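# Replace failed memory modules in the open bench servers

## Task

In every open server on the bench, each slot of the middle memory bank must end up with a working module seated in it and both of its latches locked. A lit lamp at a slot's end marks a slot whose original module was bad, and it keeps glowing after the swap, so it cannot confirm the fix. Take replacements from the trays, and leave no loose part (such as a removed module) lying inside any server.

## Robot and tools

ROBOT. Two arms, left_arm and right_arm, each ending in a two-finger parallel gripper whose fingers can fold. Calibrated bases in the scene frame: left_arm at (+0.028, +0.480, +0.039) m, right_arm at (+0.031, -0.376, +0.039) m, each yawed very slightly; up is +z for both.

FRAMES. Scene frame: origin at table-top height halfway between the nominal bases, +x away from the robot over the table, +z up, left_arm on the +y side (not the image side). Fixed cameras and the table use it. Each arm reports its hand pose (end_effector_position in m, end_effector_quat_wxyz) and takes offsets in its own base frame. On the gripper, fingers point along its +z and open and close along its y. The reported point sits between the pads when closed; fingertips extend about 33 mm past it for gaps up to 40 mm, only 9 mm when fully open. Reported poses can be a few cm off.

ROW FORMAT (shared by execute_actions and move). Eighteen numbers, each in [-1, 1], always both arms: left dx, dy, dz, rx, ry, rz, left gripper position, force_limit, speed, then those nine for the right arm. The six pose numbers are an offset, not a pose: measured from that arm's Hand target at the start of the action or move, along its base axes, turning about the Hand target's position. Scale: 1.0 = 0.6 m or 180 degrees; rx, ry, rz form one rotation vector. All six at 0 re-commands the current Hand target. Repeating an offset in a new call moves further.

GRIPPER NUMBERS (absolute commands, not offsets). position: +1 fully open (140 mm), pads touch near -0.8, -1 closes until blocked. force_limit: at slow close (speed -1) roughly 14 N at -1, 40 N at 0, 58 N at +1 on parts up to 40 mm. speed: gap rate about 30 mm/s at -1, 140 at 0, 250 at +1; faster closes squeeze much harder. Both start at +1. To keep a gripper unchanged resend its last three values; 0 is a real command. After closing, confirm object_status = 2 (0 moving, 1 blocked while opening, 2 blocked while closing, 3 reached target or pads met). It updates 0.2 to 1.7 s after contact. position_measured is in counts: 3 open, about 75 at 100 mm, 139 at 60 mm, 200 at 20 mm, 230 pads together. To tighten, raise force_limit and nudge position (-1 to -0.98); to loosen, open and reclose slowly. Grip with the outer quarter of the pads; deeper grips can fold the fingers and slip. Tips pushed into a surface fold easily.

execute_actions: actions = list of actions; each action is a table of up to 15 rows, one row per 1/30 s step, the last row held to fill 15 steps. Every row counts from the action's starting Hand target. Empty list just reports state. cameras optional (omit or ["all"] for all, [] none).

move: target = one row or up to 15 rows, all offsets from the same starting Hand targets. speed in m/s, 0.002 to 1 (default 0.25), one value or one per target; rotations capped at twice that in rad/s. blend in m rounds corners of a list. stop_force in N, 12 to 80, ends an arm's path when push against its motion exceeds it; use only slowly, not with rotation, not when moving away from a contact, and not with the arm reached far out or wrist straight. zero (default true) resets the force baseline first. blocking=false returns early (not with stop_force). Paths are straight, ignore obstacles, lag and may overshoot speed. Result adds a move: line: done (within 3 mm and 2 degrees), off_target, moving, held, fault; limits=paced (pose clipped) or limits=held (steps withheld). Done does not prove no contact.

wait: seconds 0 to 10, arms hold last command. stop: brakes a running move; fingers continue. zoom_image: camera (cam_head_left, cam_head_right, cam_high, cam_low, cam_left_wrist, cam_right_wrist) and region [x0, y0, x1, y1] in pixels, at most 504 by 504, from that camera's latest image. finished_scene: scene = this scene's number; irreversible, do it only when the goal holds unaided.

RESULTS. Hand target is the last commanded pose after clipping; each step the command is limited to 70 mm and 16 degrees from the measured pose. A gripper may settle short; a fresh command re-asks, or add the missing distance. Joint velocities "within noise" means at rest. Flange force is the estimated external force along the gripper axes, including held weight; "no reading" near singular poses. Tool commands lists current gripper commands. MOTOR HOT warns of heating. Images are 672x504.

AVOID. Dropping parts, releasing moving parts, anything leaving the table, slams and hard pushes. Contact torque at joint limits (waist, shoulder, elbow 142 N m; wrist joints 35.6 N m) or 150 N external force gives a 10 s fault stop; release a gripped fixed part before moving after one. Targets even slightly past a firm contact can fault. Keep arms apart: the clearance check may hold commands, and closing one gripper on the other's fingers or arm contact can fail the task. Limit twist and leverage on held parts, and avoid long stretched or straining holds, which overheat motors and trigger a 30 to 60 s brake stop. Loose objects may occasionally be nudged by outside pushes.

Each tool is called after ">>>" by a JSON object that holds its "method" and its "body", one argument or row to a line.

## Session

>>> {"method": "execute_actions", "body": {
  "actions": []
}}

>>> {"method": "zoom_image", "body": {
  "camera": "cam_head_right",
  "region": [220, 100, 440, 265]
}}

>>> {"method": "zoom_image", "body": {
  "camera": "cam_head_right",
  "region": [420, 100, 640, 265]
}}

Scene clock: 0.00 s.
left_arm: end_effector_position=(+0.1601, -0.2500, +0.1846) position_measured=3 object_status=3 end_effector_quat_wxyz=(-0.204, +0.166, +0.960, +0.096) | right_arm: end_effector_position=(+0.8542, +0.4749, +0.2926) position_measured=3 object_status=3 end_effector_quat_wxyz=(-0.130, +0.670, -0.414, +0.603)
Joint positions: left_arm=[-0.571 0.015 -0.191 -0.018 -1.82 -1.342] | right_arm=[0.86 0.998 0.64 1.458 -1.147 -1.053]
Joint velocities: within noise
Flange force (N): no reading
Hand target: left_arm +0.1601, -0.2500, +0.1846; -0.204, +0.166, +0.960, +0.096 | right_arm +0.8542, +0.4749, +0.2926; -0.130, +0.670, -0.414, +0.603
Tool commands: left_gripper/position=+1.0 left_gripper/force_limit=+1.0 left_gripper/speed=+1.0 right_gripper/position=+1.0 right_gripper/force_limit=+1.0 right_gripper/speed=+1.0
camera_calibration:
cam_left_wrist: T_world_to_cam=[[0.380405, 0.918867, 0.104764, 0.158859], [0.924238, -0.373698, -0.0783224, -0.223917], [-0.0328178, 0.126621, -0.991408, 0.359222], [0, 0, 0, 1]] pos_world=[0.158311, -0.275133, 0.321955]
cam_right_wrist: T_world_to_cam=[[-0.401162, -0.639301, -0.65602, 0.845364], [-0.263875, 0.766469, -0.585573, 0.039789], [0.877177, -0.0618022, -0.476174, -0.439089], [0, 0, 0, 1]] pos_world=[0.734786, 0.482809, 0.368792]

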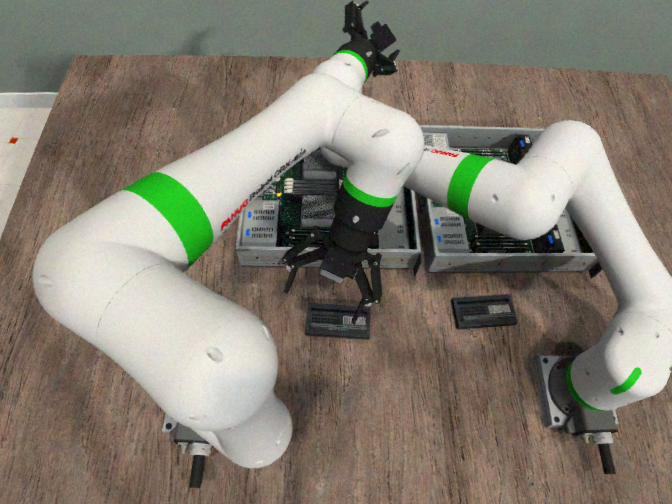

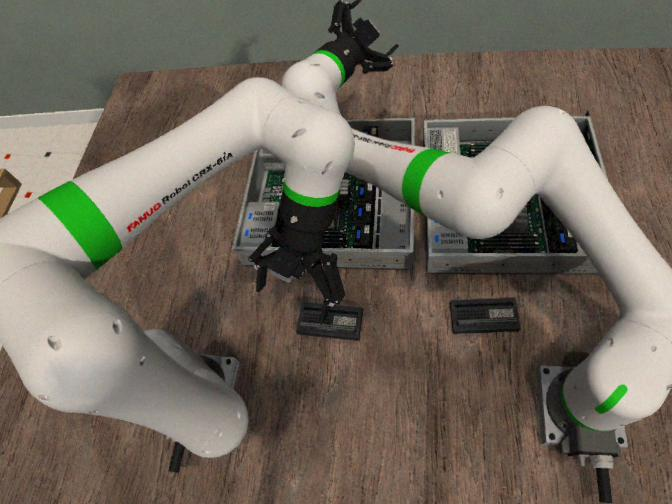

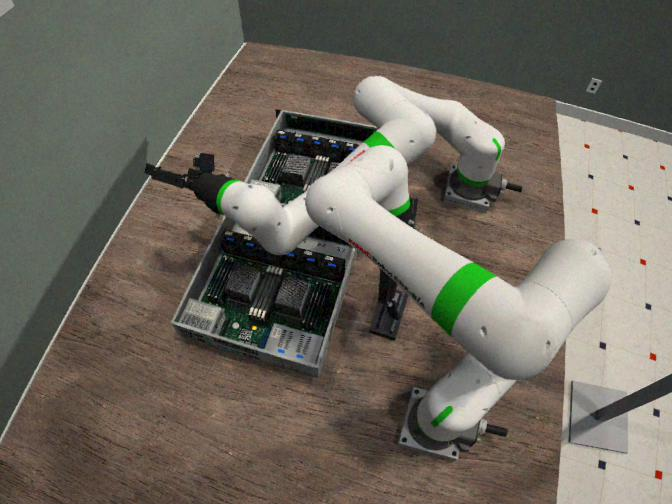

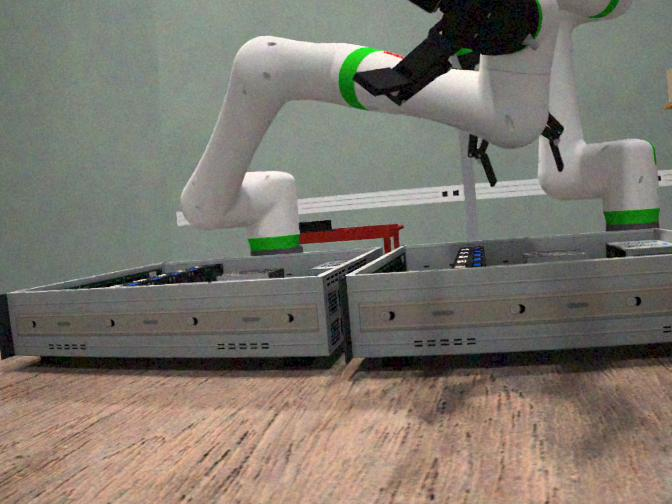

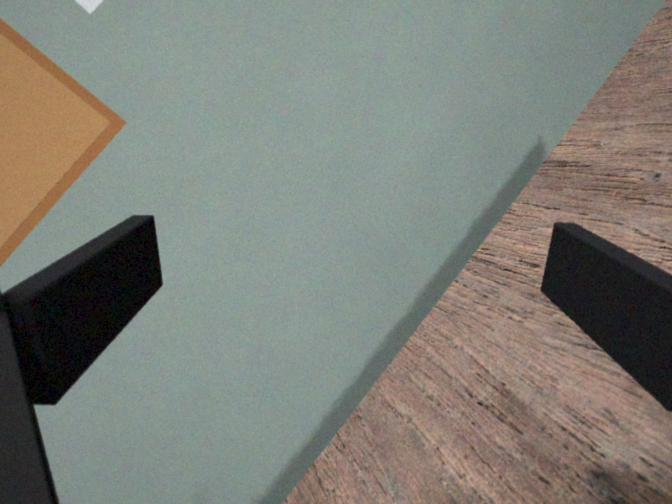

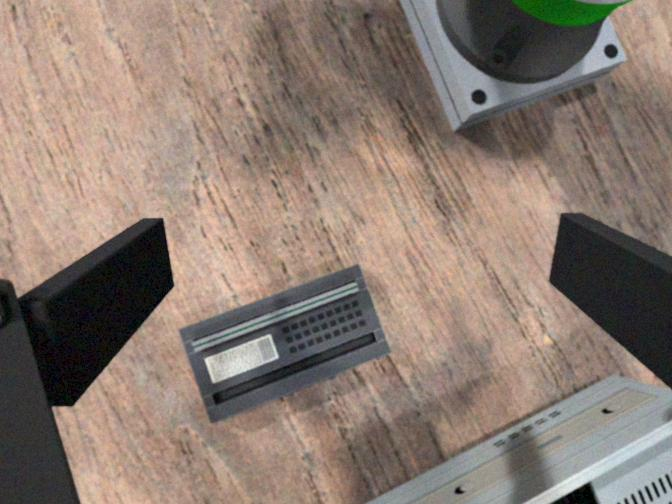

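Scaled by 2.291.

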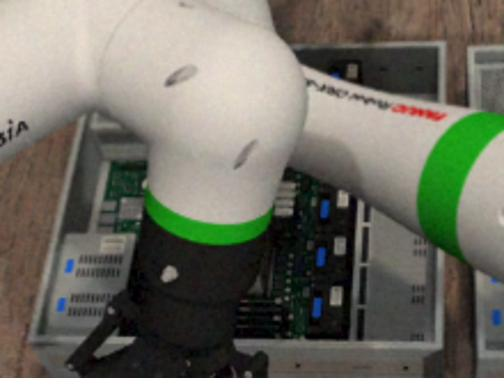

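Scaled by 2.291.

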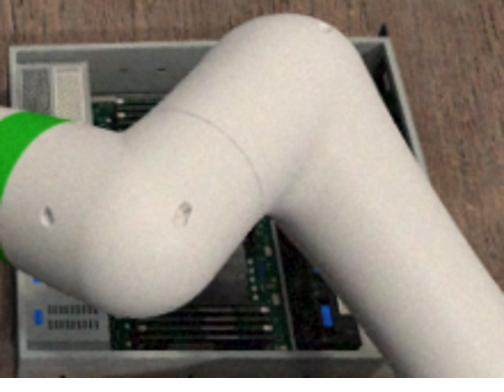

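>>> {"method": "move", "body": {
  "target": [0,0,0,0,0,0,1,1,1,-0.507,-0.542,0,0.231,0.358,-0.125,1,1,1],
  "speed": 0.4,
  "cameras": ["cam_left_wrist","cam_right_wrist","cam_head_left"]
}}

>>> {"method": "move", "body": {
  "target": [
    [0,0,0.15,0,0,0,1,1,1,0,0,0,0,0,0,1,1,1],
    [0.693,0.12,0.15,-0.145,-0.052,-0.384,1,1,1,0,0,0,0,0,0,1,1,1]
  ],
  "speed": 0.4,
  "blend": 0.05
}}

>>> {"method": "zoom_image", "body": {
  "camera": "cam_head_right",
  "region": [440, 150, 540, 225]
}}

>>> {"method": "zoom_image", "body": {
  "camera": "cam_head_right",
  "region": [270, 150, 370, 225]
}}

>>> {"method": "zoom_image", "body": {
  "camera": "cam_head_left",
  "region": [290, 280, 530, 350]
}}

Scene clock: 23.40 s.
left_arm: end_effector_position=(+0.1601, -0.2500, +0.1846) position_measured=3 object_status=3 end_effector_quat_wxyz=(-0.204, +0.166, +0.960, +0.096) | right_arm: end_effector_position=(+0.5500, +0.1498, +0.2926) position_measured=3 object_status=3 end_effector_quat_wxyz=(+0.000, +0.707, -0.707, +0.000)
Joint positions: left_arm=[-0.571 0.015 -0.191 -0.018 -1.82 -1.342] | right_arm=[0.497 0.327 0.505 0.001 -1.748 -0.496]
Joint velocities: within noise
Flange force (N): left_arm=[-4.8 -0.1 0.4] | right_arm=[-4.4 -8.3 -1.0]
Hand target: left_arm +0.1601, -0.2500, +0.1846; -0.204, +0.166, +0.960, +0.096 | right_arm +0.5500, +0.1497, +0.2926; +0.000, +0.707, -0.707, +0.000
Off the commanded pose: left_arm 0.000 m, 0 deg | right_arm 0.000 m, 0 deg.
move: done
camera_calibration:
cam_left_wrist: T_world_to_cam=[[0.380405, 0.918867, 0.104764, 0.158859], [0.924238, -0.373698, -0.0783224, -0.223917], [-0.0328178, 0.126621, -0.991408, 0.359222], [0, 0, 0, 1]] pos_world=[0.158311, -0.275133, 0.321955]
cam_right_wrist: T_world_to_cam=[[-0.99972, -0.0236295, 0.00145201, 0.560037], [-0.0216294, 0.936591, 0.349757, -0.223676], [-0.00962454, 0.349628, -0.936839, 0.368497], [0, 0, 0, 1]] pos_world=[0.558589, 0.0938897, 0.422642]
Images, in order (width x height): cam_head_left 672x504, cam_left_wrist 672x504, cam_right_wrist 672x504.

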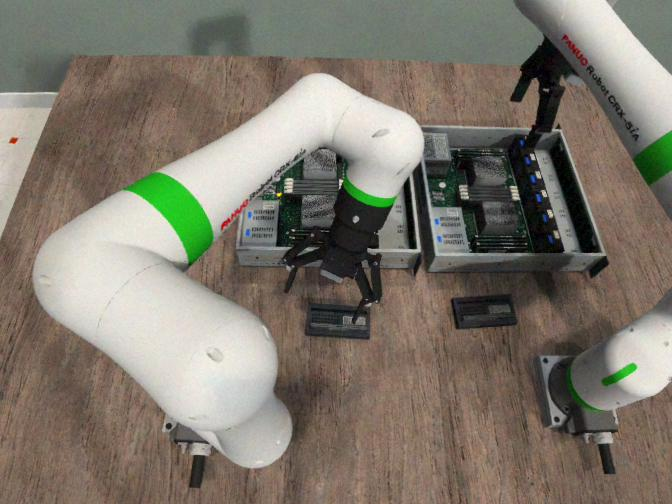

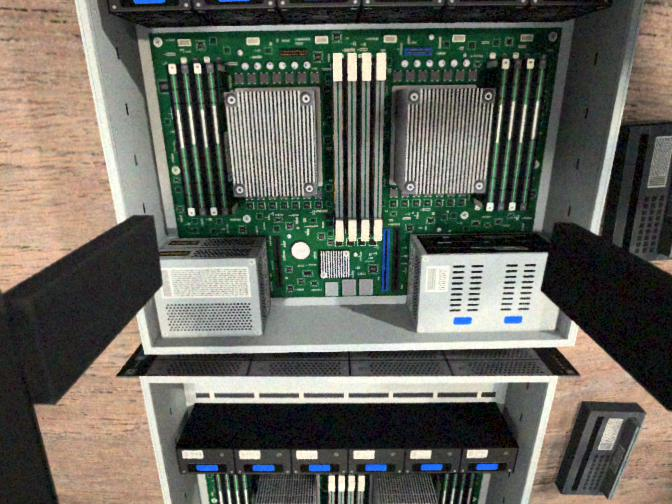

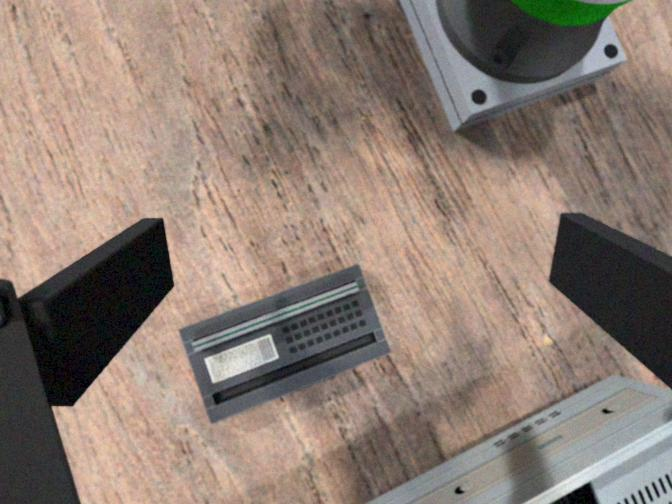

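Scene clock: 25.80 s.
left_arm: end_effector_position=(+0.5758, -0.1780, +0.2746) position_measured=3 object_status=3 end_effector_quat_wxyz=(-0.001, +0.707, +0.707, +0.000) | right_arm: end_effector_position=(+0.5500, +0.1497, +0.2926) position_measured=3 object_status=3 end_effector_quat_wxyz=(+0.000, +0.707, -0.707, +0.000)
Joint positions: left_arm=[-0.083 0.414 0.579 -0.001 -1.737 -3.058] | right_arm=[0.496 0.327 0.505 0.001 -1.748 -0.496]
Joint velocities: within noise
Flange force (N): left_arm=[0.8 4.1 1.1] | right_arm=[-3.4 -7.5 -0.9]
Hand target: left_arm +0.5759, -0.1780, +0.2746; -0.001, +0.707, +0.707, +0.000 | right_arm +0.5500, +0.1497, +0.2926; +0.000, +0.707, -0.707, +0.000
Off the commanded pose: left_arm 0.000 m, 0 deg | right_arm 0.000 m, 0 deg.
move: done; blend cut to 0.045 m at target 1
camera_calibration:
cam_left_wrist: T_world_to_cam=[[0.999634, -0.0270238, -0.000883896, -0.570835], [-0.024939, -0.934161, 0.355979, -0.246771], [-0.0104456, -0.355826, -0.934494, 0.338641], [0, 0, 0, 1]] pos_world=[0.56801, -0.125452, 0.403798]
cam_right_wrist: T_world_to_cam=[[-0.999721, -0.0235714, 0.00158255, 0.560077], [-0.0215302, 0.936625, 0.349671, -0.223696], [-0.00972448, 0.349539, -0.936871, 0.368576], [0, 0, 0, 1]] pos_world=[0.558688, 0.0938895, 0.422642]

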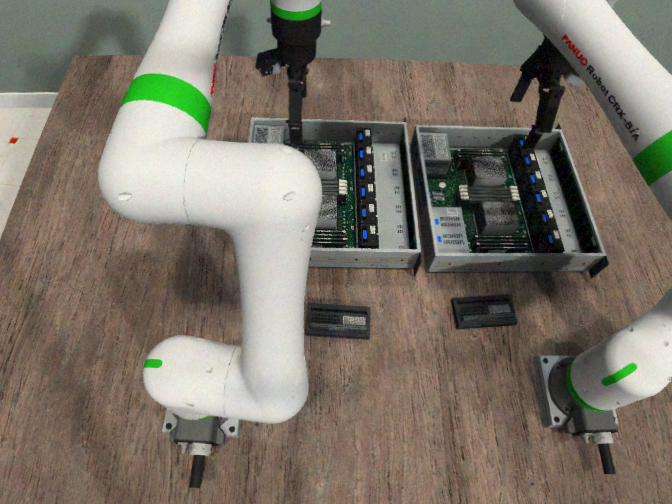

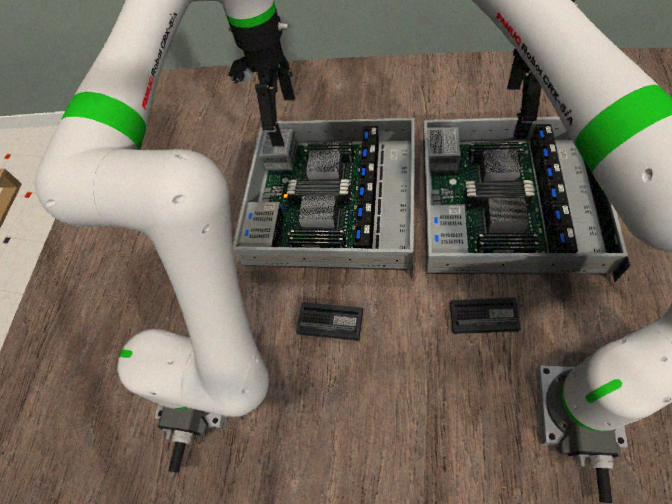

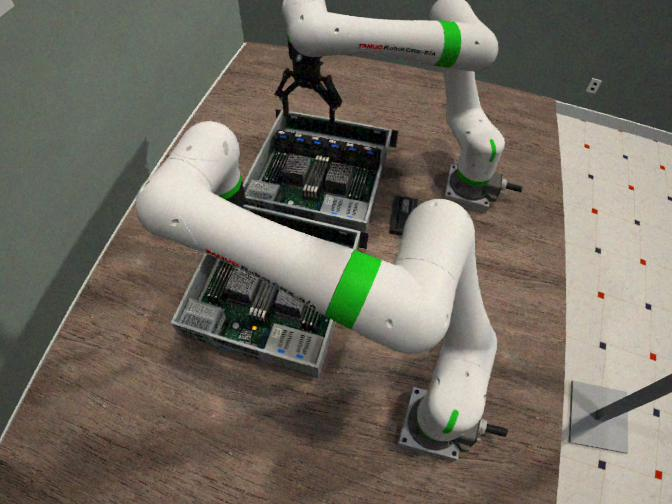

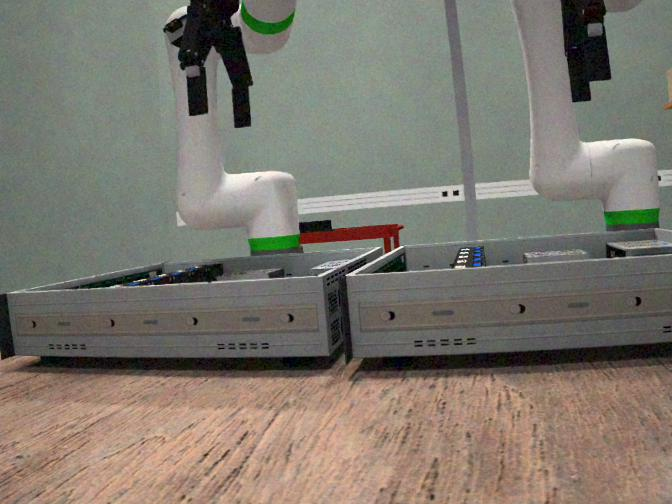

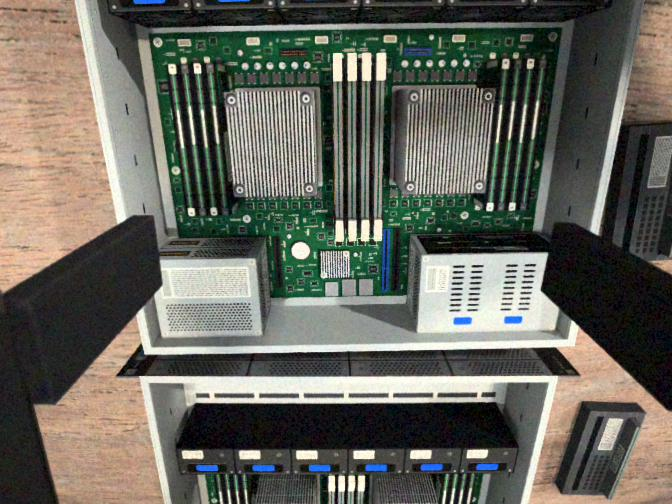

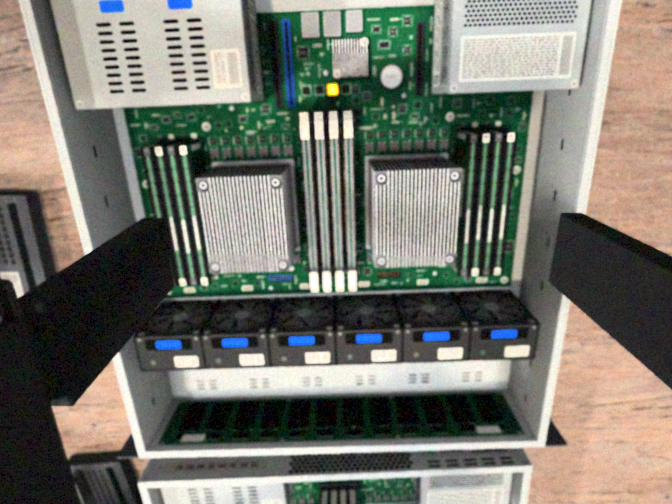

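Scaled by 5.040.

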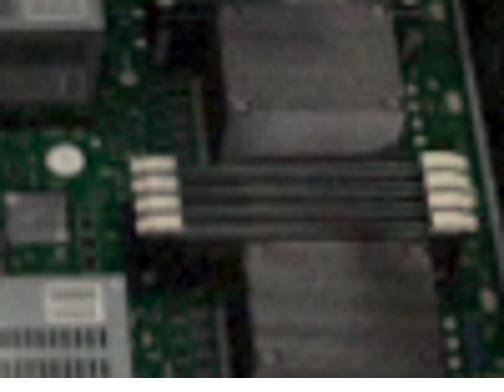

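Scaled by 5.040.

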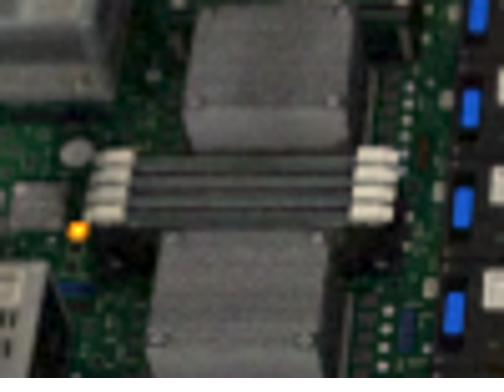

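Scaled by 2.100.

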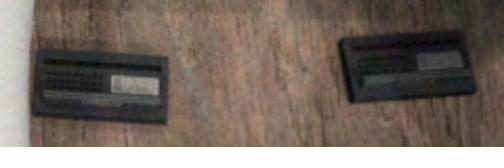

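>>> {"method": "zoom_image", "body": {
  "camera": "cam_right_wrist",
  "region": [270, 60, 390, 150]
}}

>>> {"method": "zoom_image", "body": {
  "camera": "cam_right_wrist",
  "region": [270, 230, 390, 320]
}}

>>> {"method": "zoom_image", "body": {
  "camera": "cam_left_wrist",
  "region": [300, 200, 420, 290]
}}

>>> {"method": "zoom_image", "body": {
  "camera": "cam_left_wrist",
  "region": [300, 30, 420, 120]
}}

>>> {"method": "zoom_image", "body": {
  "camera": "cam_left_wrist",
  "region": [540, 100, 672, 500]
}}

>>> {"method": "zoom_image", "body": {
  "camera": "cam_high",
  "region": [270, 140, 370, 215]
}}

>>> {"method": "zoom_image", "body": {
  "camera": "cam_high",
  "region": [210, 260, 310, 335]
}}

Scaled by 4.200.

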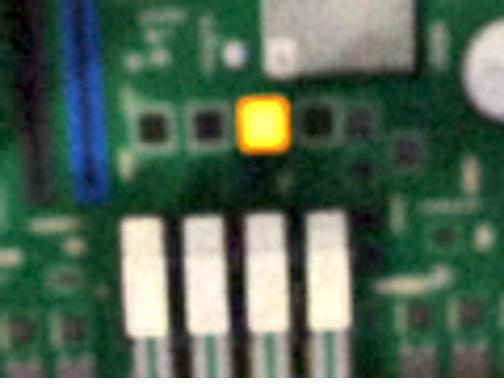

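Scaled by 4.200.

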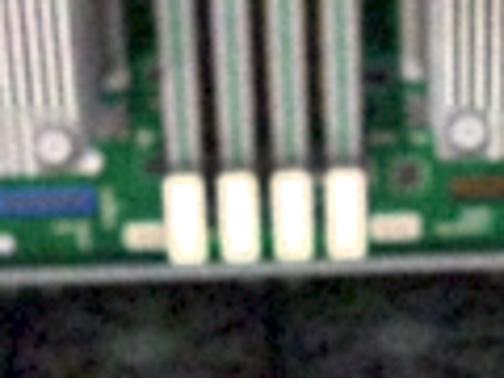

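Scaled by 4.200.

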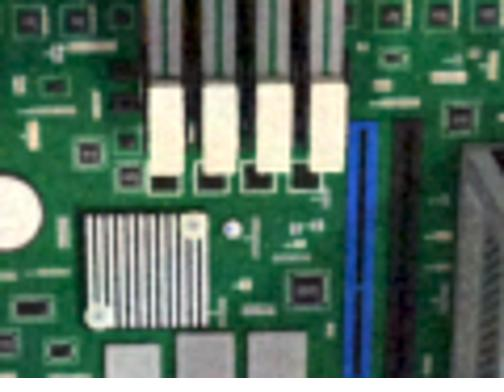

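Scaled by 4.200.

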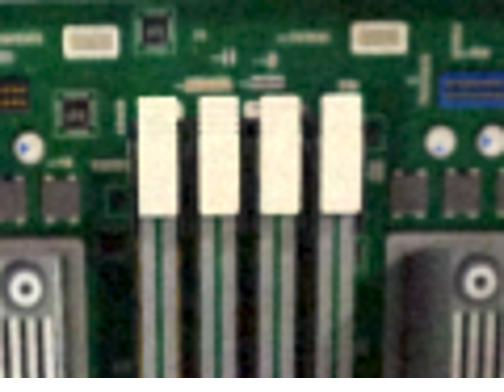

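Scaled by 1.260.

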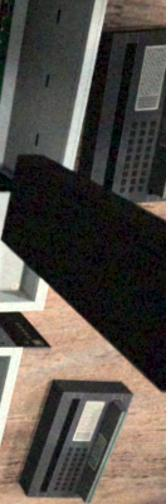

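Scaled by 5.040.

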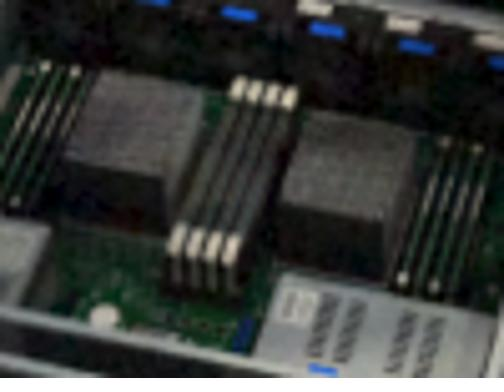

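Scaled by 5.040.

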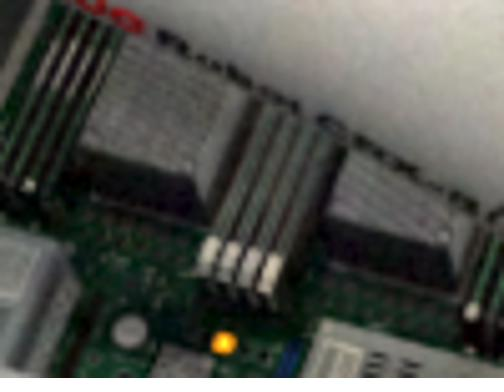

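>>> {"method": "move", "body": {
  "target": [-0.0147,-0.083,-0.26,0,0,0.0045,-1,0,0,0,0,0.05,0,0,0,-1,0,0],
  "speed": 0.15,
  "cameras": ["cam_right_wrist","cam_low"]
}}

>>> {"method": "zoom_image", "body": {
  "camera": "cam_right_wrist",
  "region": [240, 0, 440, 400]
}}

Scene clock: 69.83 s.
left_arm: end_effector_position=(+0.5671, -0.2278, +0.1186) position_measured=234 object_status=3 end_effector_quat_wxyz=(-0.001, +0.702, +0.712, +0.000) | right_arm: end_effector_position=(+0.5500, +0.1497, +0.3226) position_measured=233 object_status=3 end_effector_quat_wxyz=(+0.000, +0.707, -0.707, +0.000)
Joint positions: left_arm=[-0.168 0.441 0.253 -0.001 -1.384 -2.959] | right_arm=[0.496 0.346 0.6 0.001 -1.826 -0.496]
Joint velocities: within noise
Flange force (N): left_arm=[0.5 4.3 2.3] | right_arm=[-3.6 -8.3 -1.9]
Hand target: left_arm +0.5670, -0.2278, +0.1186; -0.001, +0.702, +0.712, +0.000 | right_arm +0.5500, +0.1497, +0.3226; +0.000, +0.707, -0.707, +0.000
Off the commanded pose: left_arm 0.000 m, 0 deg | right_arm 0.000 m, 0 deg.
move: done
camera_calibration:
cam_right_wrist: T_world_to_cam=[[-0.999721, -0.0235714, 0.00158255, 0.560027], [-0.0215302, 0.936625, 0.349671, -0.234093], [-0.00972448, 0.349539, -0.936871, 0.396717], [0, 0, 0, 1]] pos_world=[0.558688, 0.0937895, 0.452642]
Images, in order (width x height): cam_low 672x504, cam_right_wrist 672x504.

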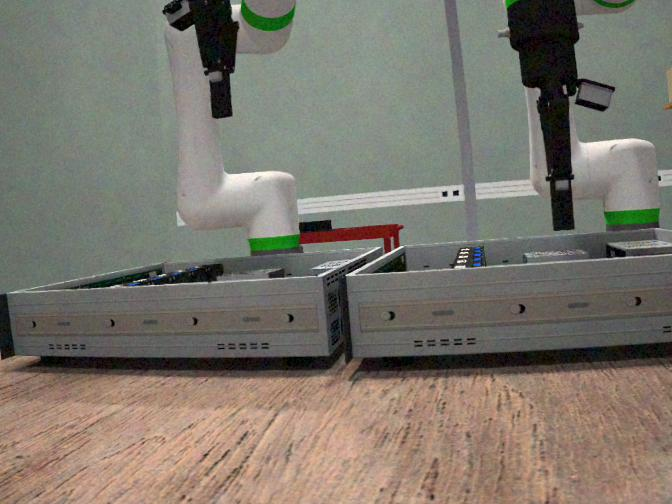

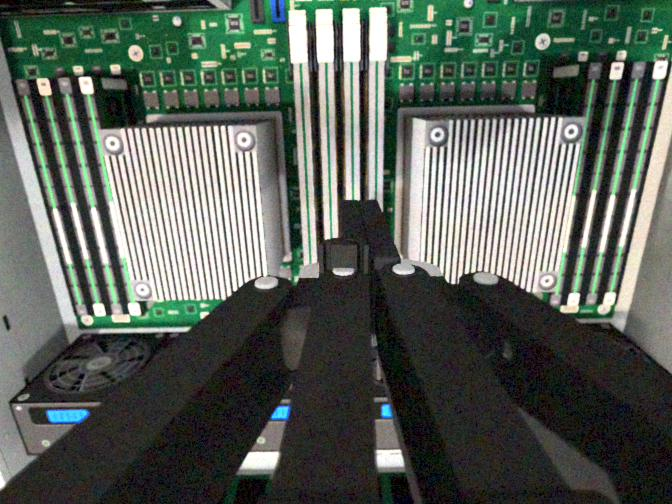

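Scaled by 1.260.

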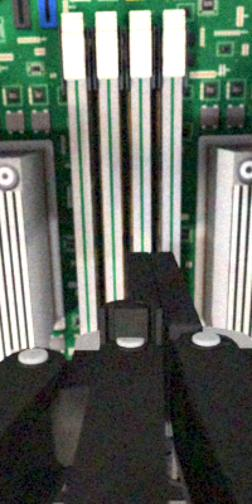

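>>> {"method": "move", "body": {
  "target": [-0.0045,0.0005,-0.035,0,0,0.0099,-1,0,0,0,0,0,0,0,0,-1,0,0],
  "speed": 0.1,
  "cameras": ["cam_right_wrist","cam_low"]
}}

>>> {"method": "zoom_image", "body": {
  "camera": "cam_right_wrist",
  "region": [240, 0, 440, 300]
}}

Scene clock: 95.83 s.
left_arm: end_effector_position=(+0.5643, -0.2275, +0.0976) position_measured=234 object_status=3 end_effector_quat_wxyz=(-0.001, +0.691, +0.723, +0.000) | right_arm: end_effector_position=(+0.5500, +0.1497, +0.3226) position_measured=233 object_status=3 end_effector_quat_wxyz=(+0.000, +0.707, -0.707, +0.000)
Joint positions: left_arm=[-0.169 0.446 0.21 -0.001 -1.336 -2.927] | right_arm=[0.496 0.346 0.6 0.001 -1.826 -0.496]
Joint velocities: within noise
Flange force (N): left_arm=[0.8 3.9 3.0] | right_arm=[-3.5 -7.7 -1.7]
Hand target: left_arm +0.5643, -0.2275, +0.0976; -0.001, +0.691, +0.723, +0.000 | right_arm +0.5500, +0.1497, +0.3226; +0.000, +0.707, -0.707, +0.000
Off the commanded pose: left_arm 0.000 m, 0 deg | right_arm 0.000 m, 0 deg.
move: done
camera_calibration:
cam_right_wrist: T_world_to_cam=[[-0.999721, -0.0235714, 0.00158255, 0.560029], [-0.0215302, 0.936625, 0.349671, -0.234186], [-0.00972448, 0.349539, -0.936871, 0.396682], [0, 0, 0, 1]] pos_world=[0.558688, 0.0938895, 0.452642]
Images, in order (width x height): cam_low 672x504, cam_right_wrist 672x504.

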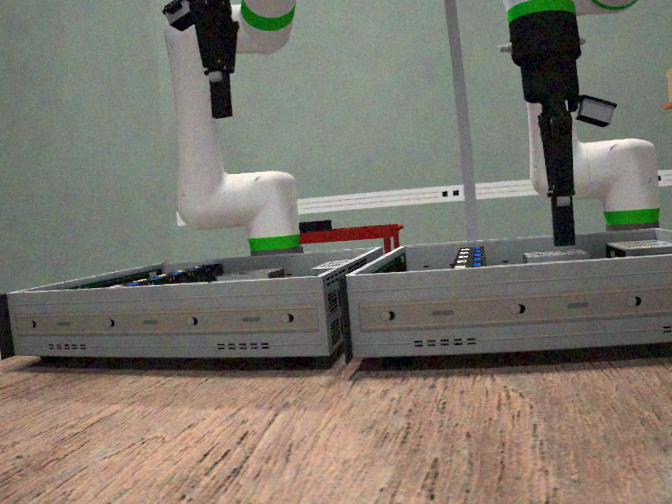

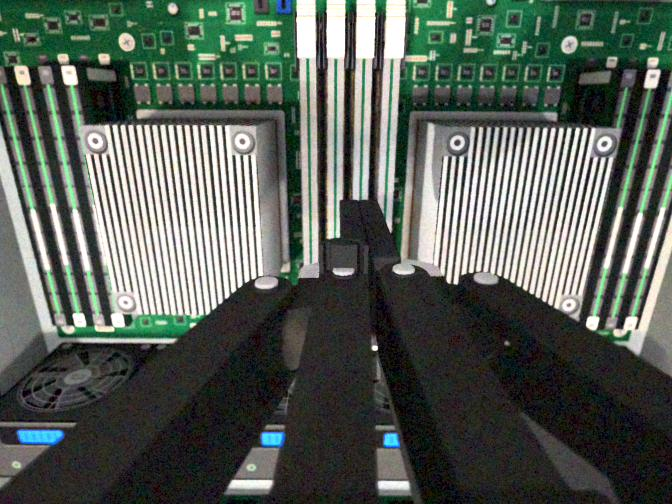

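Scaled by 1.680.

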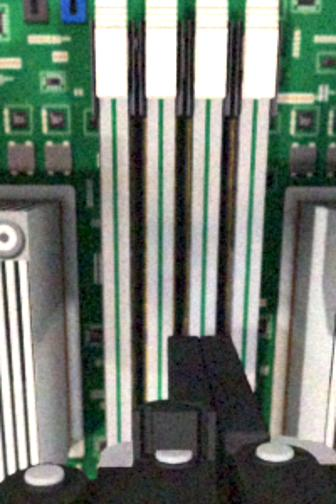

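>>> {"method": "move", "body": {
  "target": [
    [0.0062,-0.075,0,0,0,0,-1,0,0,0,0,0,0,0,0,-1,0,0],
    [0.0062,-0.075,-0.0585,0,0,0,-1,0,0,0,0,0,0,0,0,-1,0,0]
  ],
  "speed": 0.03,
  "cameras": ["cam_right_wrist"]
}}

>>> {"method": "move", "body": {
  "target": [0.0012,-0.0255,0,0,0,0,-1,0,0,0,0,0,0,0,0,-1,0,0],
  "speed": 0.015,
  "stop_force": 40,
  "cameras": ["cam_right_wrist","cam_head_right"]
}}

>>> {"method": "zoom_image", "body": {
  "camera": "cam_head_right",
  "region": [270, 150, 370, 225]
}}

Scene clock: 112.60 s.
left_arm: end_effector_position=(+0.5677, -0.2730, +0.0703) position_measured=234 object_status=3 end_effector_quat_wxyz=(+0.000, +0.691, +0.723, +0.000) | right_arm: end_effector_position=(+0.5500, +0.1497, +0.3226) position_measured=233 object_status=3 end_effector_quat_wxyz=(+0.000, +0.707, -0.707, +0.000)
Joint positions: left_arm=[-0.24 0.516 0.245 0.001 -1.301 -2.856] | right_arm=[0.496 0.346 0.6 0.001 -1.826 -0.496]
Joint velocities: within noise
Flange force (N): left_arm=[-0.5 4.6 2.6] | right_arm=[-3.6 -7.3 -1.4]
Flange force when the fault began (N): left_arm=[32.0 -14.8 -138.5]
Hand target: left_arm +0.5677, -0.2730, +0.0703; +0.000, +0.691, +0.723, +0.000 (not the last commanded pose) | right_arm +0.5500, +0.1497, +0.3226; +0.000, +0.707, -0.707, +0.000
Tool commands: left_gripper/position=-1.0 left_gripper/force_limit=+0.003922 left_gripper/speed=+0.003922 right_gripper/position=-1.0 right_gripper/force_limit=+0.0 right_gripper/speed=+0.0
Off the commanded pose: left_arm 0.008 m, 0 deg | right_arm 0.000 m, 0 deg.
FORCE FAULT: contact force on the left arm reached its limit, and that arm stopped. The contact can be on any part of that arm, not only on its tool. That arm's remaining commands of this call were not run. That arm is still stopped at the end of this call. That arm stays stopped for about 10 more seconds. Until then a move that you send moves the other arm only, and its call returns only when the move has ended. Once the stop has ended, the next robot result says so. If the stop ends while you think or write, that arm runs what you send next, counted from a new Hand target: where the arm stands when the stop ends. While its stop runs, that arm takes no new command, but its gripper still runs the gripper command that each later call begins with. Until it ends, the stop uses up actions while you think or wait. An arm that is not stopped still takes commands.
move: fault (left_arm)
camera_calibration:
cam_right_wrist: T_world_to_cam=[[-0.999721, -0.0235714, 0.00158255, 0.560029], [-0.0215302, 0.936625, 0.349671, -0.234186], [-0.00972448, 0.349539, -0.936871, 0.396682], [0, 0, 0, 1]] pos_world=[0.558688, 0.0938895, 0.452642]
Images, in order (width x height): cam_right_wrist 672x504.

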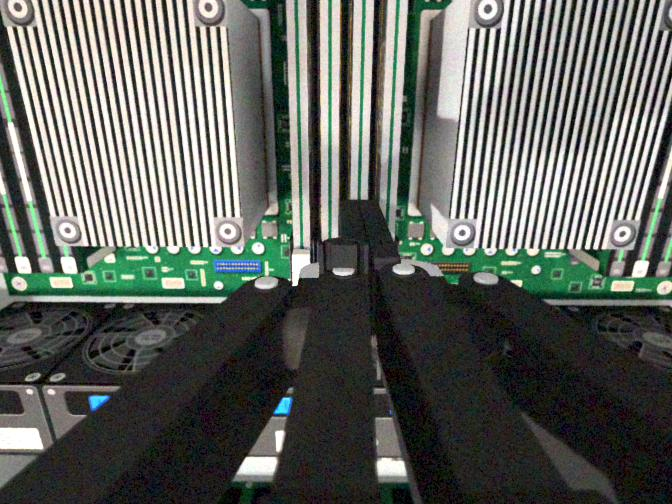

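not run: an earlier result of this reply reported a stop or a fault. Calls in your next reply go to the robot.

This scene's latest camera images include none from cam_head_right. They are from: cam_right_wrist. cam_head_right's image comes with the result of a call that names it in "cameras".

>>> {"method": "wait", "body": {
  "seconds": 7,
  "cameras": []
}}

>>> {"method": "execute_actions", "body": {
  "actions": [],
  "cameras": []
}}

Scene clock: 128.23 s.
left_arm: end_effector_position=(+0.5677, -0.2730, +0.0703) position_measured=234 object_status=3 end_effector_quat_wxyz=(+0.000, +0.691, +0.723, +0.000) | right_arm: end_effector_position=(+0.5500, +0.1497, +0.3226) position_measured=233 object_status=3 end_effector_quat_wxyz=(+0.000, +0.707, -0.707, +0.000)
Joint positions: left_arm=[-0.24 0.516 0.245 0.001 -1.301 -2.856] | right_arm=[0.496 0.346 0.6 0.001 -1.826 -0.496]
Joint velocities: within noise
Flange force (N): left_arm=[-0.5 3.6 2.5] | right_arm=[-3.4 -8.0 -1.7]
Hand target: left_arm +0.5677, -0.2730, +0.0703; +0.000, +0.691, +0.723, +0.000 (not the last commanded pose) | right_arm +0.5500, +0.1497, +0.3226; +0.000, +0.707, -0.707, +0.000
Tool commands: left_gripper/position=-1.0 left_gripper/force_limit=+0.003922 left_gripper/speed=+0.003922 right_gripper/position=-1.0 right_gripper/force_limit=+0.0 right_gripper/speed=+0.0
Off the commanded pose: left_arm 0.008 m, 0 deg | right_arm 0.000 m, 0 deg.
FORCE FAULT, CONTINUED: the left arm's stop, for the force fault that an earlier result reported, is over. The rest of the stop counts as 19 of the actions that you can send in this scene. During its stop the left arm's controller moved it back a little. That arm's target is now where it stood when the stop ended, not its last command. That arm accepts commands again.
wait: 7.00 s; at rest from the start
No camera images: "cameras" was empty.

Scene clock: 128.23 s.
left_arm: end_effector_position=(+0.5677, -0.2730, +0.0703) position_measured=234 object_status=3 end_effector_quat_wxyz=(+0.000, +0.691, +0.723, +0.000) | right_arm: end_effector_position=(+0.5500, +0.1497, +0.3226) position_measured=233 object_status=3 end_effector_quat_wxyz=(+0.000, +0.707, -0.707, +0.000)
Joint positions: left_arm=[-0.24 0.516 0.245 0.001 -1.301 -2.856] | right_arm=[0.496 0.346 0.6 0.001 -1.826 -0.496]
Joint velocities: within noise
Flange force (N): left_arm=[-0.5 3.6 2.5] | right_arm=[-3.4 -8.0 -1.7]
Hand target: left_arm +0.5677, -0.2730, +0.0703; +0.000, +0.691, +0.723, +0.000 (not the last commanded pose) | right_arm +0.5500, +0.1497, +0.3226; +0.000, +0.707, -0.707, +0.000
Tool commands: left_gripper/position=-1.0 left_gripper/force_limit=+0.003922 left_gripper/speed=+0.003922 right_gripper/position=-1.0 right_gripper/force_limit=+0.0 right_gripper/speed=+0.0
Off the commanded pose: left_arm 0.008 m, 0 deg | right_arm 0.000 m, 0 deg.
No camera images: "cameras" was empty.

>>> {"method": "move", "body": {
  "target": [
    [0,0,0.03,0,0,0,-1,0,0,0,0,0,0,0,0,-1,0,0],
    [-0.0005,0.0117,0.03,0,0,0,-1,0,0,0,0,0,0,0,0,-1,0,0]
  ],
  "speed": 0.05,
  "cameras": ["cam_right_wrist","cam_head_right"]
}}

>>> {"method": "zoom_image", "body": {
  "camera": "cam_head_right",
  "region": [270, 150, 370, 225]
}}

>>> {"method": "move", "body": {
  "target": [0,0,-0.0425,0,0,0,-1,0,0,0,0,0,0,0,0,-1,0,0],
  "speed": 0.015,
  "stop_force": 14,
  "cameras": ["cam_right_wrist"]
}}

Scene clock: 136.73 s.
left_arm: end_effector_position=(+0.5674, -0.2660, +0.0883) position_measured=234 object_status=3 end_effector_quat_wxyz=(+0.000, +0.691, +0.723, +0.000) | right_arm: end_effector_position=(+0.5500, +0.1497, +0.3226) position_measured=233 object_status=3 end_effector_quat_wxyz=(+0.000, +0.707, -0.707, +0.000)
Joint positions: left_arm=[-0.229 0.496 0.26 0.001 -1.335 -2.867] | right_arm=[0.496 0.346 0.6 0.001 -1.826 -0.496]
Joint velocities: within noise
Flange force (N): left_arm=[0.2 3.2 2.5] | right_arm=[-3.6 -7.7 -1.7]
Hand target: left_arm +0.5674, -0.2660, +0.0883; +0.000, +0.691, +0.723, +0.000 | right_arm +0.5500, +0.1497, +0.3226; +0.000, +0.707, -0.707, +0.000
Off the commanded pose: left_arm 0.000 m, 0 deg | right_arm 0.000 m, 0 deg.
move: done
camera_calibration:
cam_right_wrist: T_world_to_cam=[[-0.999721, -0.0235714, 0.00158255, 0.560029], [-0.0215302, 0.936625, 0.349671, -0.234186], [-0.00972448, 0.349539, -0.936871, 0.396682], [0, 0, 0, 1]] pos_world=[0.558688, 0.0938895, 0.452642]
Images, in order (width x height): cam_head_right 672x504, cam_right_wrist 672x504.

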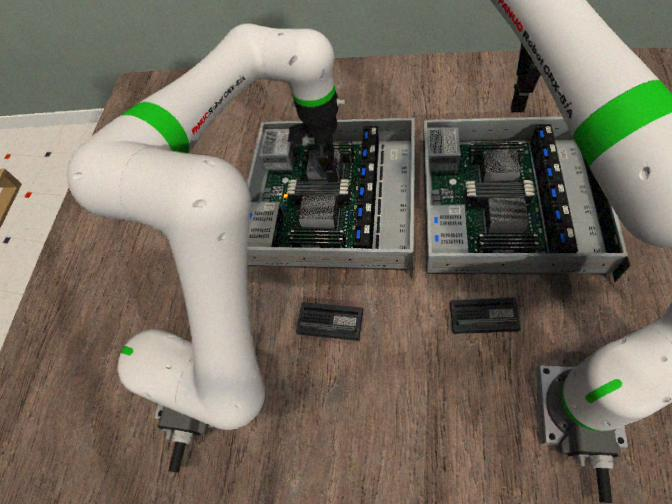

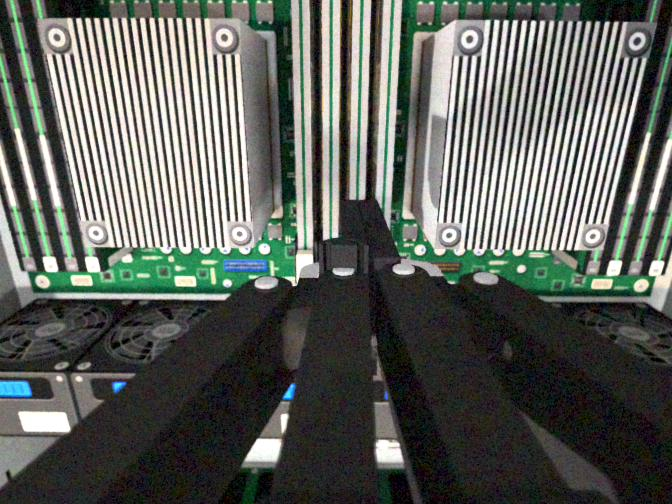

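Scaled by 5.040.

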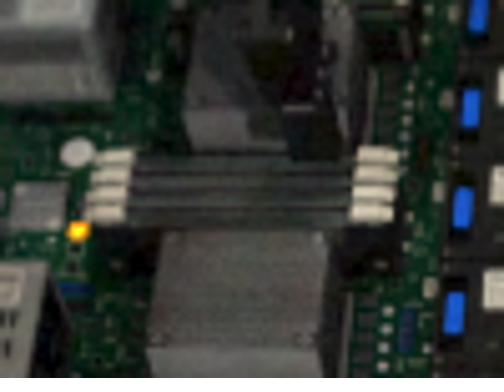

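Scene clock: 139.07 s.
left_arm: end_effector_position=(+0.5674, -0.2660, +0.0628) position_measured=234 object_status=3 end_effector_quat_wxyz=(+0.000, +0.691, +0.723, +0.000) | right_arm: end_effector_position=(+0.5500, +0.1497, +0.3226) position_measured=233 object_status=3 end_effector_quat_wxyz=(+0.000, +0.707, -0.707, +0.000)
Joint positions: left_arm=[-0.229 0.513 0.223 0.001 -1.282 -2.867] | right_arm=[0.496 0.346 0.6 0.001 -1.826 -0.496]
Joint velocities: within noise
Flange force (N): left_arm=[0.2 3.9 2.3] | right_arm=[-3.5 -8.3 -2.2]
Hand target: left_arm +0.5674, -0.2660, +0.0628; +0.000, +0.691, +0.723, +0.000 | right_arm +0.5500, +0.1497, +0.3226; +0.000, +0.707, -0.707, +0.000
Off the commanded pose: left_arm 0.000 m, 0 deg | right_arm 0.000 m, 0 deg.
move: done
camera_calibration:
cam_right_wrist: T_world_to_cam=[[-0.999721, -0.0235714, 0.00158255, 0.560029], [-0.0215302, 0.936625, 0.349671, -0.234186], [-0.00972448, 0.349539, -0.936871, 0.396682], [0, 0, 0, 1]] pos_world=[0.558688, 0.0938895, 0.452642]
Images, in order (width x height): cam_right_wrist 672x504.

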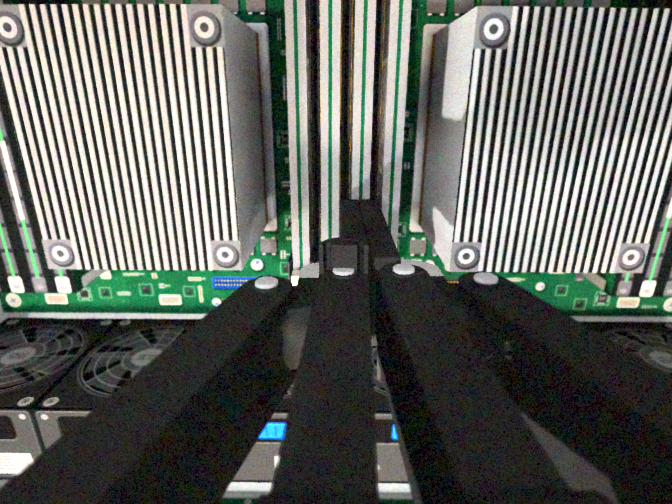

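>>> {"method": "move", "body": {
  "target": [0.001,-0.0285,0,0,0,0,-1,0,0,0,0,0,0,0,0,-1,0,0],
  "speed": 0.015,
  "stop_force": 40,
  "cameras": ["cam_right_wrist"]
}}

>>> {"method": "move", "body": {
  "target": [
    [0,0.006,0.0,0,0,0,-1,0,0,0,0,0,0,0,0,-1,0,0],
    [0,0.006,0.08,0,0,0,-1,0,0,0,0,0,0,0,0,-1,0,0]
  ],
  "speed": 0.06,
  "cameras": ["cam_right_wrist","cam_head_right"]
}}

>>> {"method": "zoom_image", "body": {
  "camera": "cam_head_right",
  "region": [270, 150, 370, 225]
}}

Scene clock: 153.43 s.
left_arm: end_effector_position=(+0.5679, -0.2783, +0.0629) position_measured=234 object_status=3 end_effector_quat_wxyz=(+0.000, +0.691, +0.723, +0.000) | right_arm: end_effector_position=(+0.5500, +0.1497, +0.3226) position_measured=233 object_status=3 end_effector_quat_wxyz=(+0.000, +0.707, -0.707, +0.000)
Joint positions: left_arm=[-0.249 0.527 0.245 0 -1.289 -2.847] | right_arm=[0.496 0.346 0.6 0.001 -1.826 -0.496]
Joint velocities: within noise
Flange force (N): left_arm=[45.2 -0.4 -28.3] | right_arm=[-3.5 -8.2 -2.0]
Hand target: left_arm +0.5679, -0.2783, +0.0629; +0.000, +0.691, +0.723, +0.000 (not the last commanded pose) | right_arm +0.5500, +0.1497, +0.3226; +0.000, +0.707, -0.707, +0.000
Off the commanded pose: left_arm 0.005 m, 0 deg | right_arm 0.000 m, 0 deg.
move: contact (left_arm)
camera_calibration:
cam_right_wrist: T_world_to_cam=[[-0.999721, -0.0235714, 0.00158255, 0.560029], [-0.0215302, 0.936625, 0.349671, -0.234186], [-0.00972448, 0.349539, -0.936871, 0.396682], [0, 0, 0, 1]] pos_world=[0.558688, 0.0938895, 0.452642]
Images, in order (width x height): cam_right_wrist 672x504.

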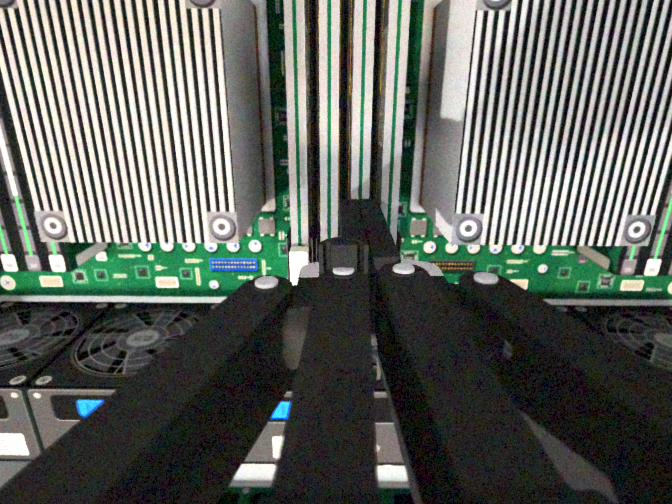

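Scene clock: 154.63 s.
left_arm: end_effector_position=(+0.5679, -0.2747, +0.1109) position_measured=234 object_status=3 end_effector_quat_wxyz=(+0.000, +0.691, +0.723, +0.000) | right_arm: end_effector_position=(+0.5500, +0.1497, +0.3226) position_measured=233 object_status=3 end_effector_quat_wxyz=(+0.000, +0.707, -0.707, +0.000)
Joint positions: left_arm=[-0.243 0.495 0.312 0 -1.388 -2.853] | right_arm=[0.496 0.346 0.6 0.001 -1.826 -0.496]
Joint velocities: within noise
Flange force (N): left_arm=[0.2 3.6 2.9] | right_arm=[-3.6 -8.9 -2.5]
Hand target: left_arm +0.5679, -0.2747, +0.1109; +0.000, +0.691, +0.723, +0.000 | right_arm +0.5500, +0.1497, +0.3226; +0.000, +0.707, -0.707, +0.000
Off the commanded pose: left_arm 0.000 m, 0 deg | right_arm 0.000 m, 0 deg.
move: done
camera_calibration:
cam_right_wrist: T_world_to_cam=[[-0.999721, -0.0235714, 0.00158255, 0.560029], [-0.0215302, 0.936625, 0.349671, -0.234186], [-0.00972448, 0.349539, -0.936871, 0.396682], [0, 0, 0, 1]] pos_world=[0.558688, 0.0938895, 0.452642]
Images, in order (width x height): cam_head_right 672x504, cam_right_wrist 672x504.

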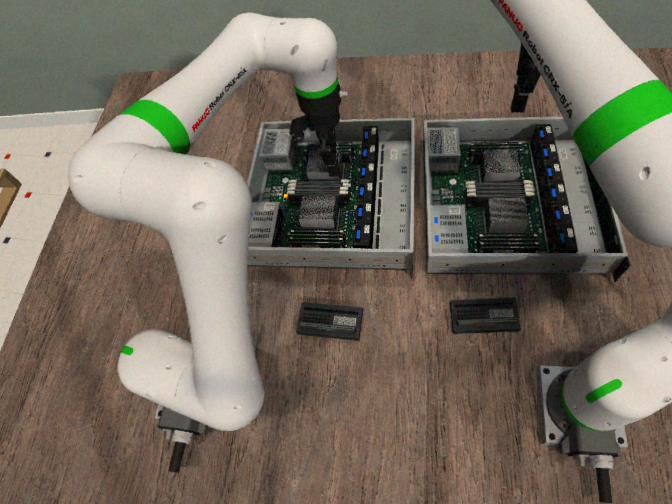

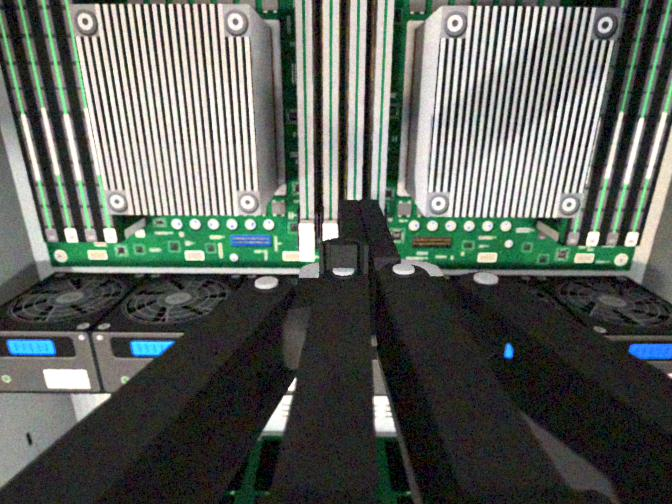

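Scaled by 5.040.

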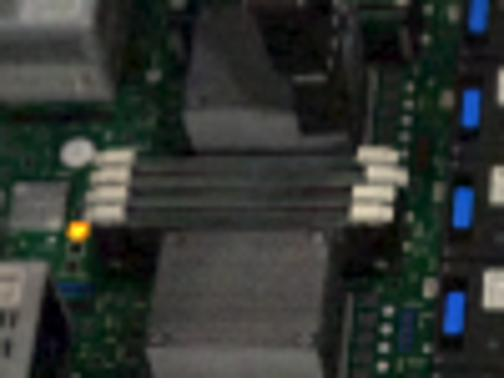

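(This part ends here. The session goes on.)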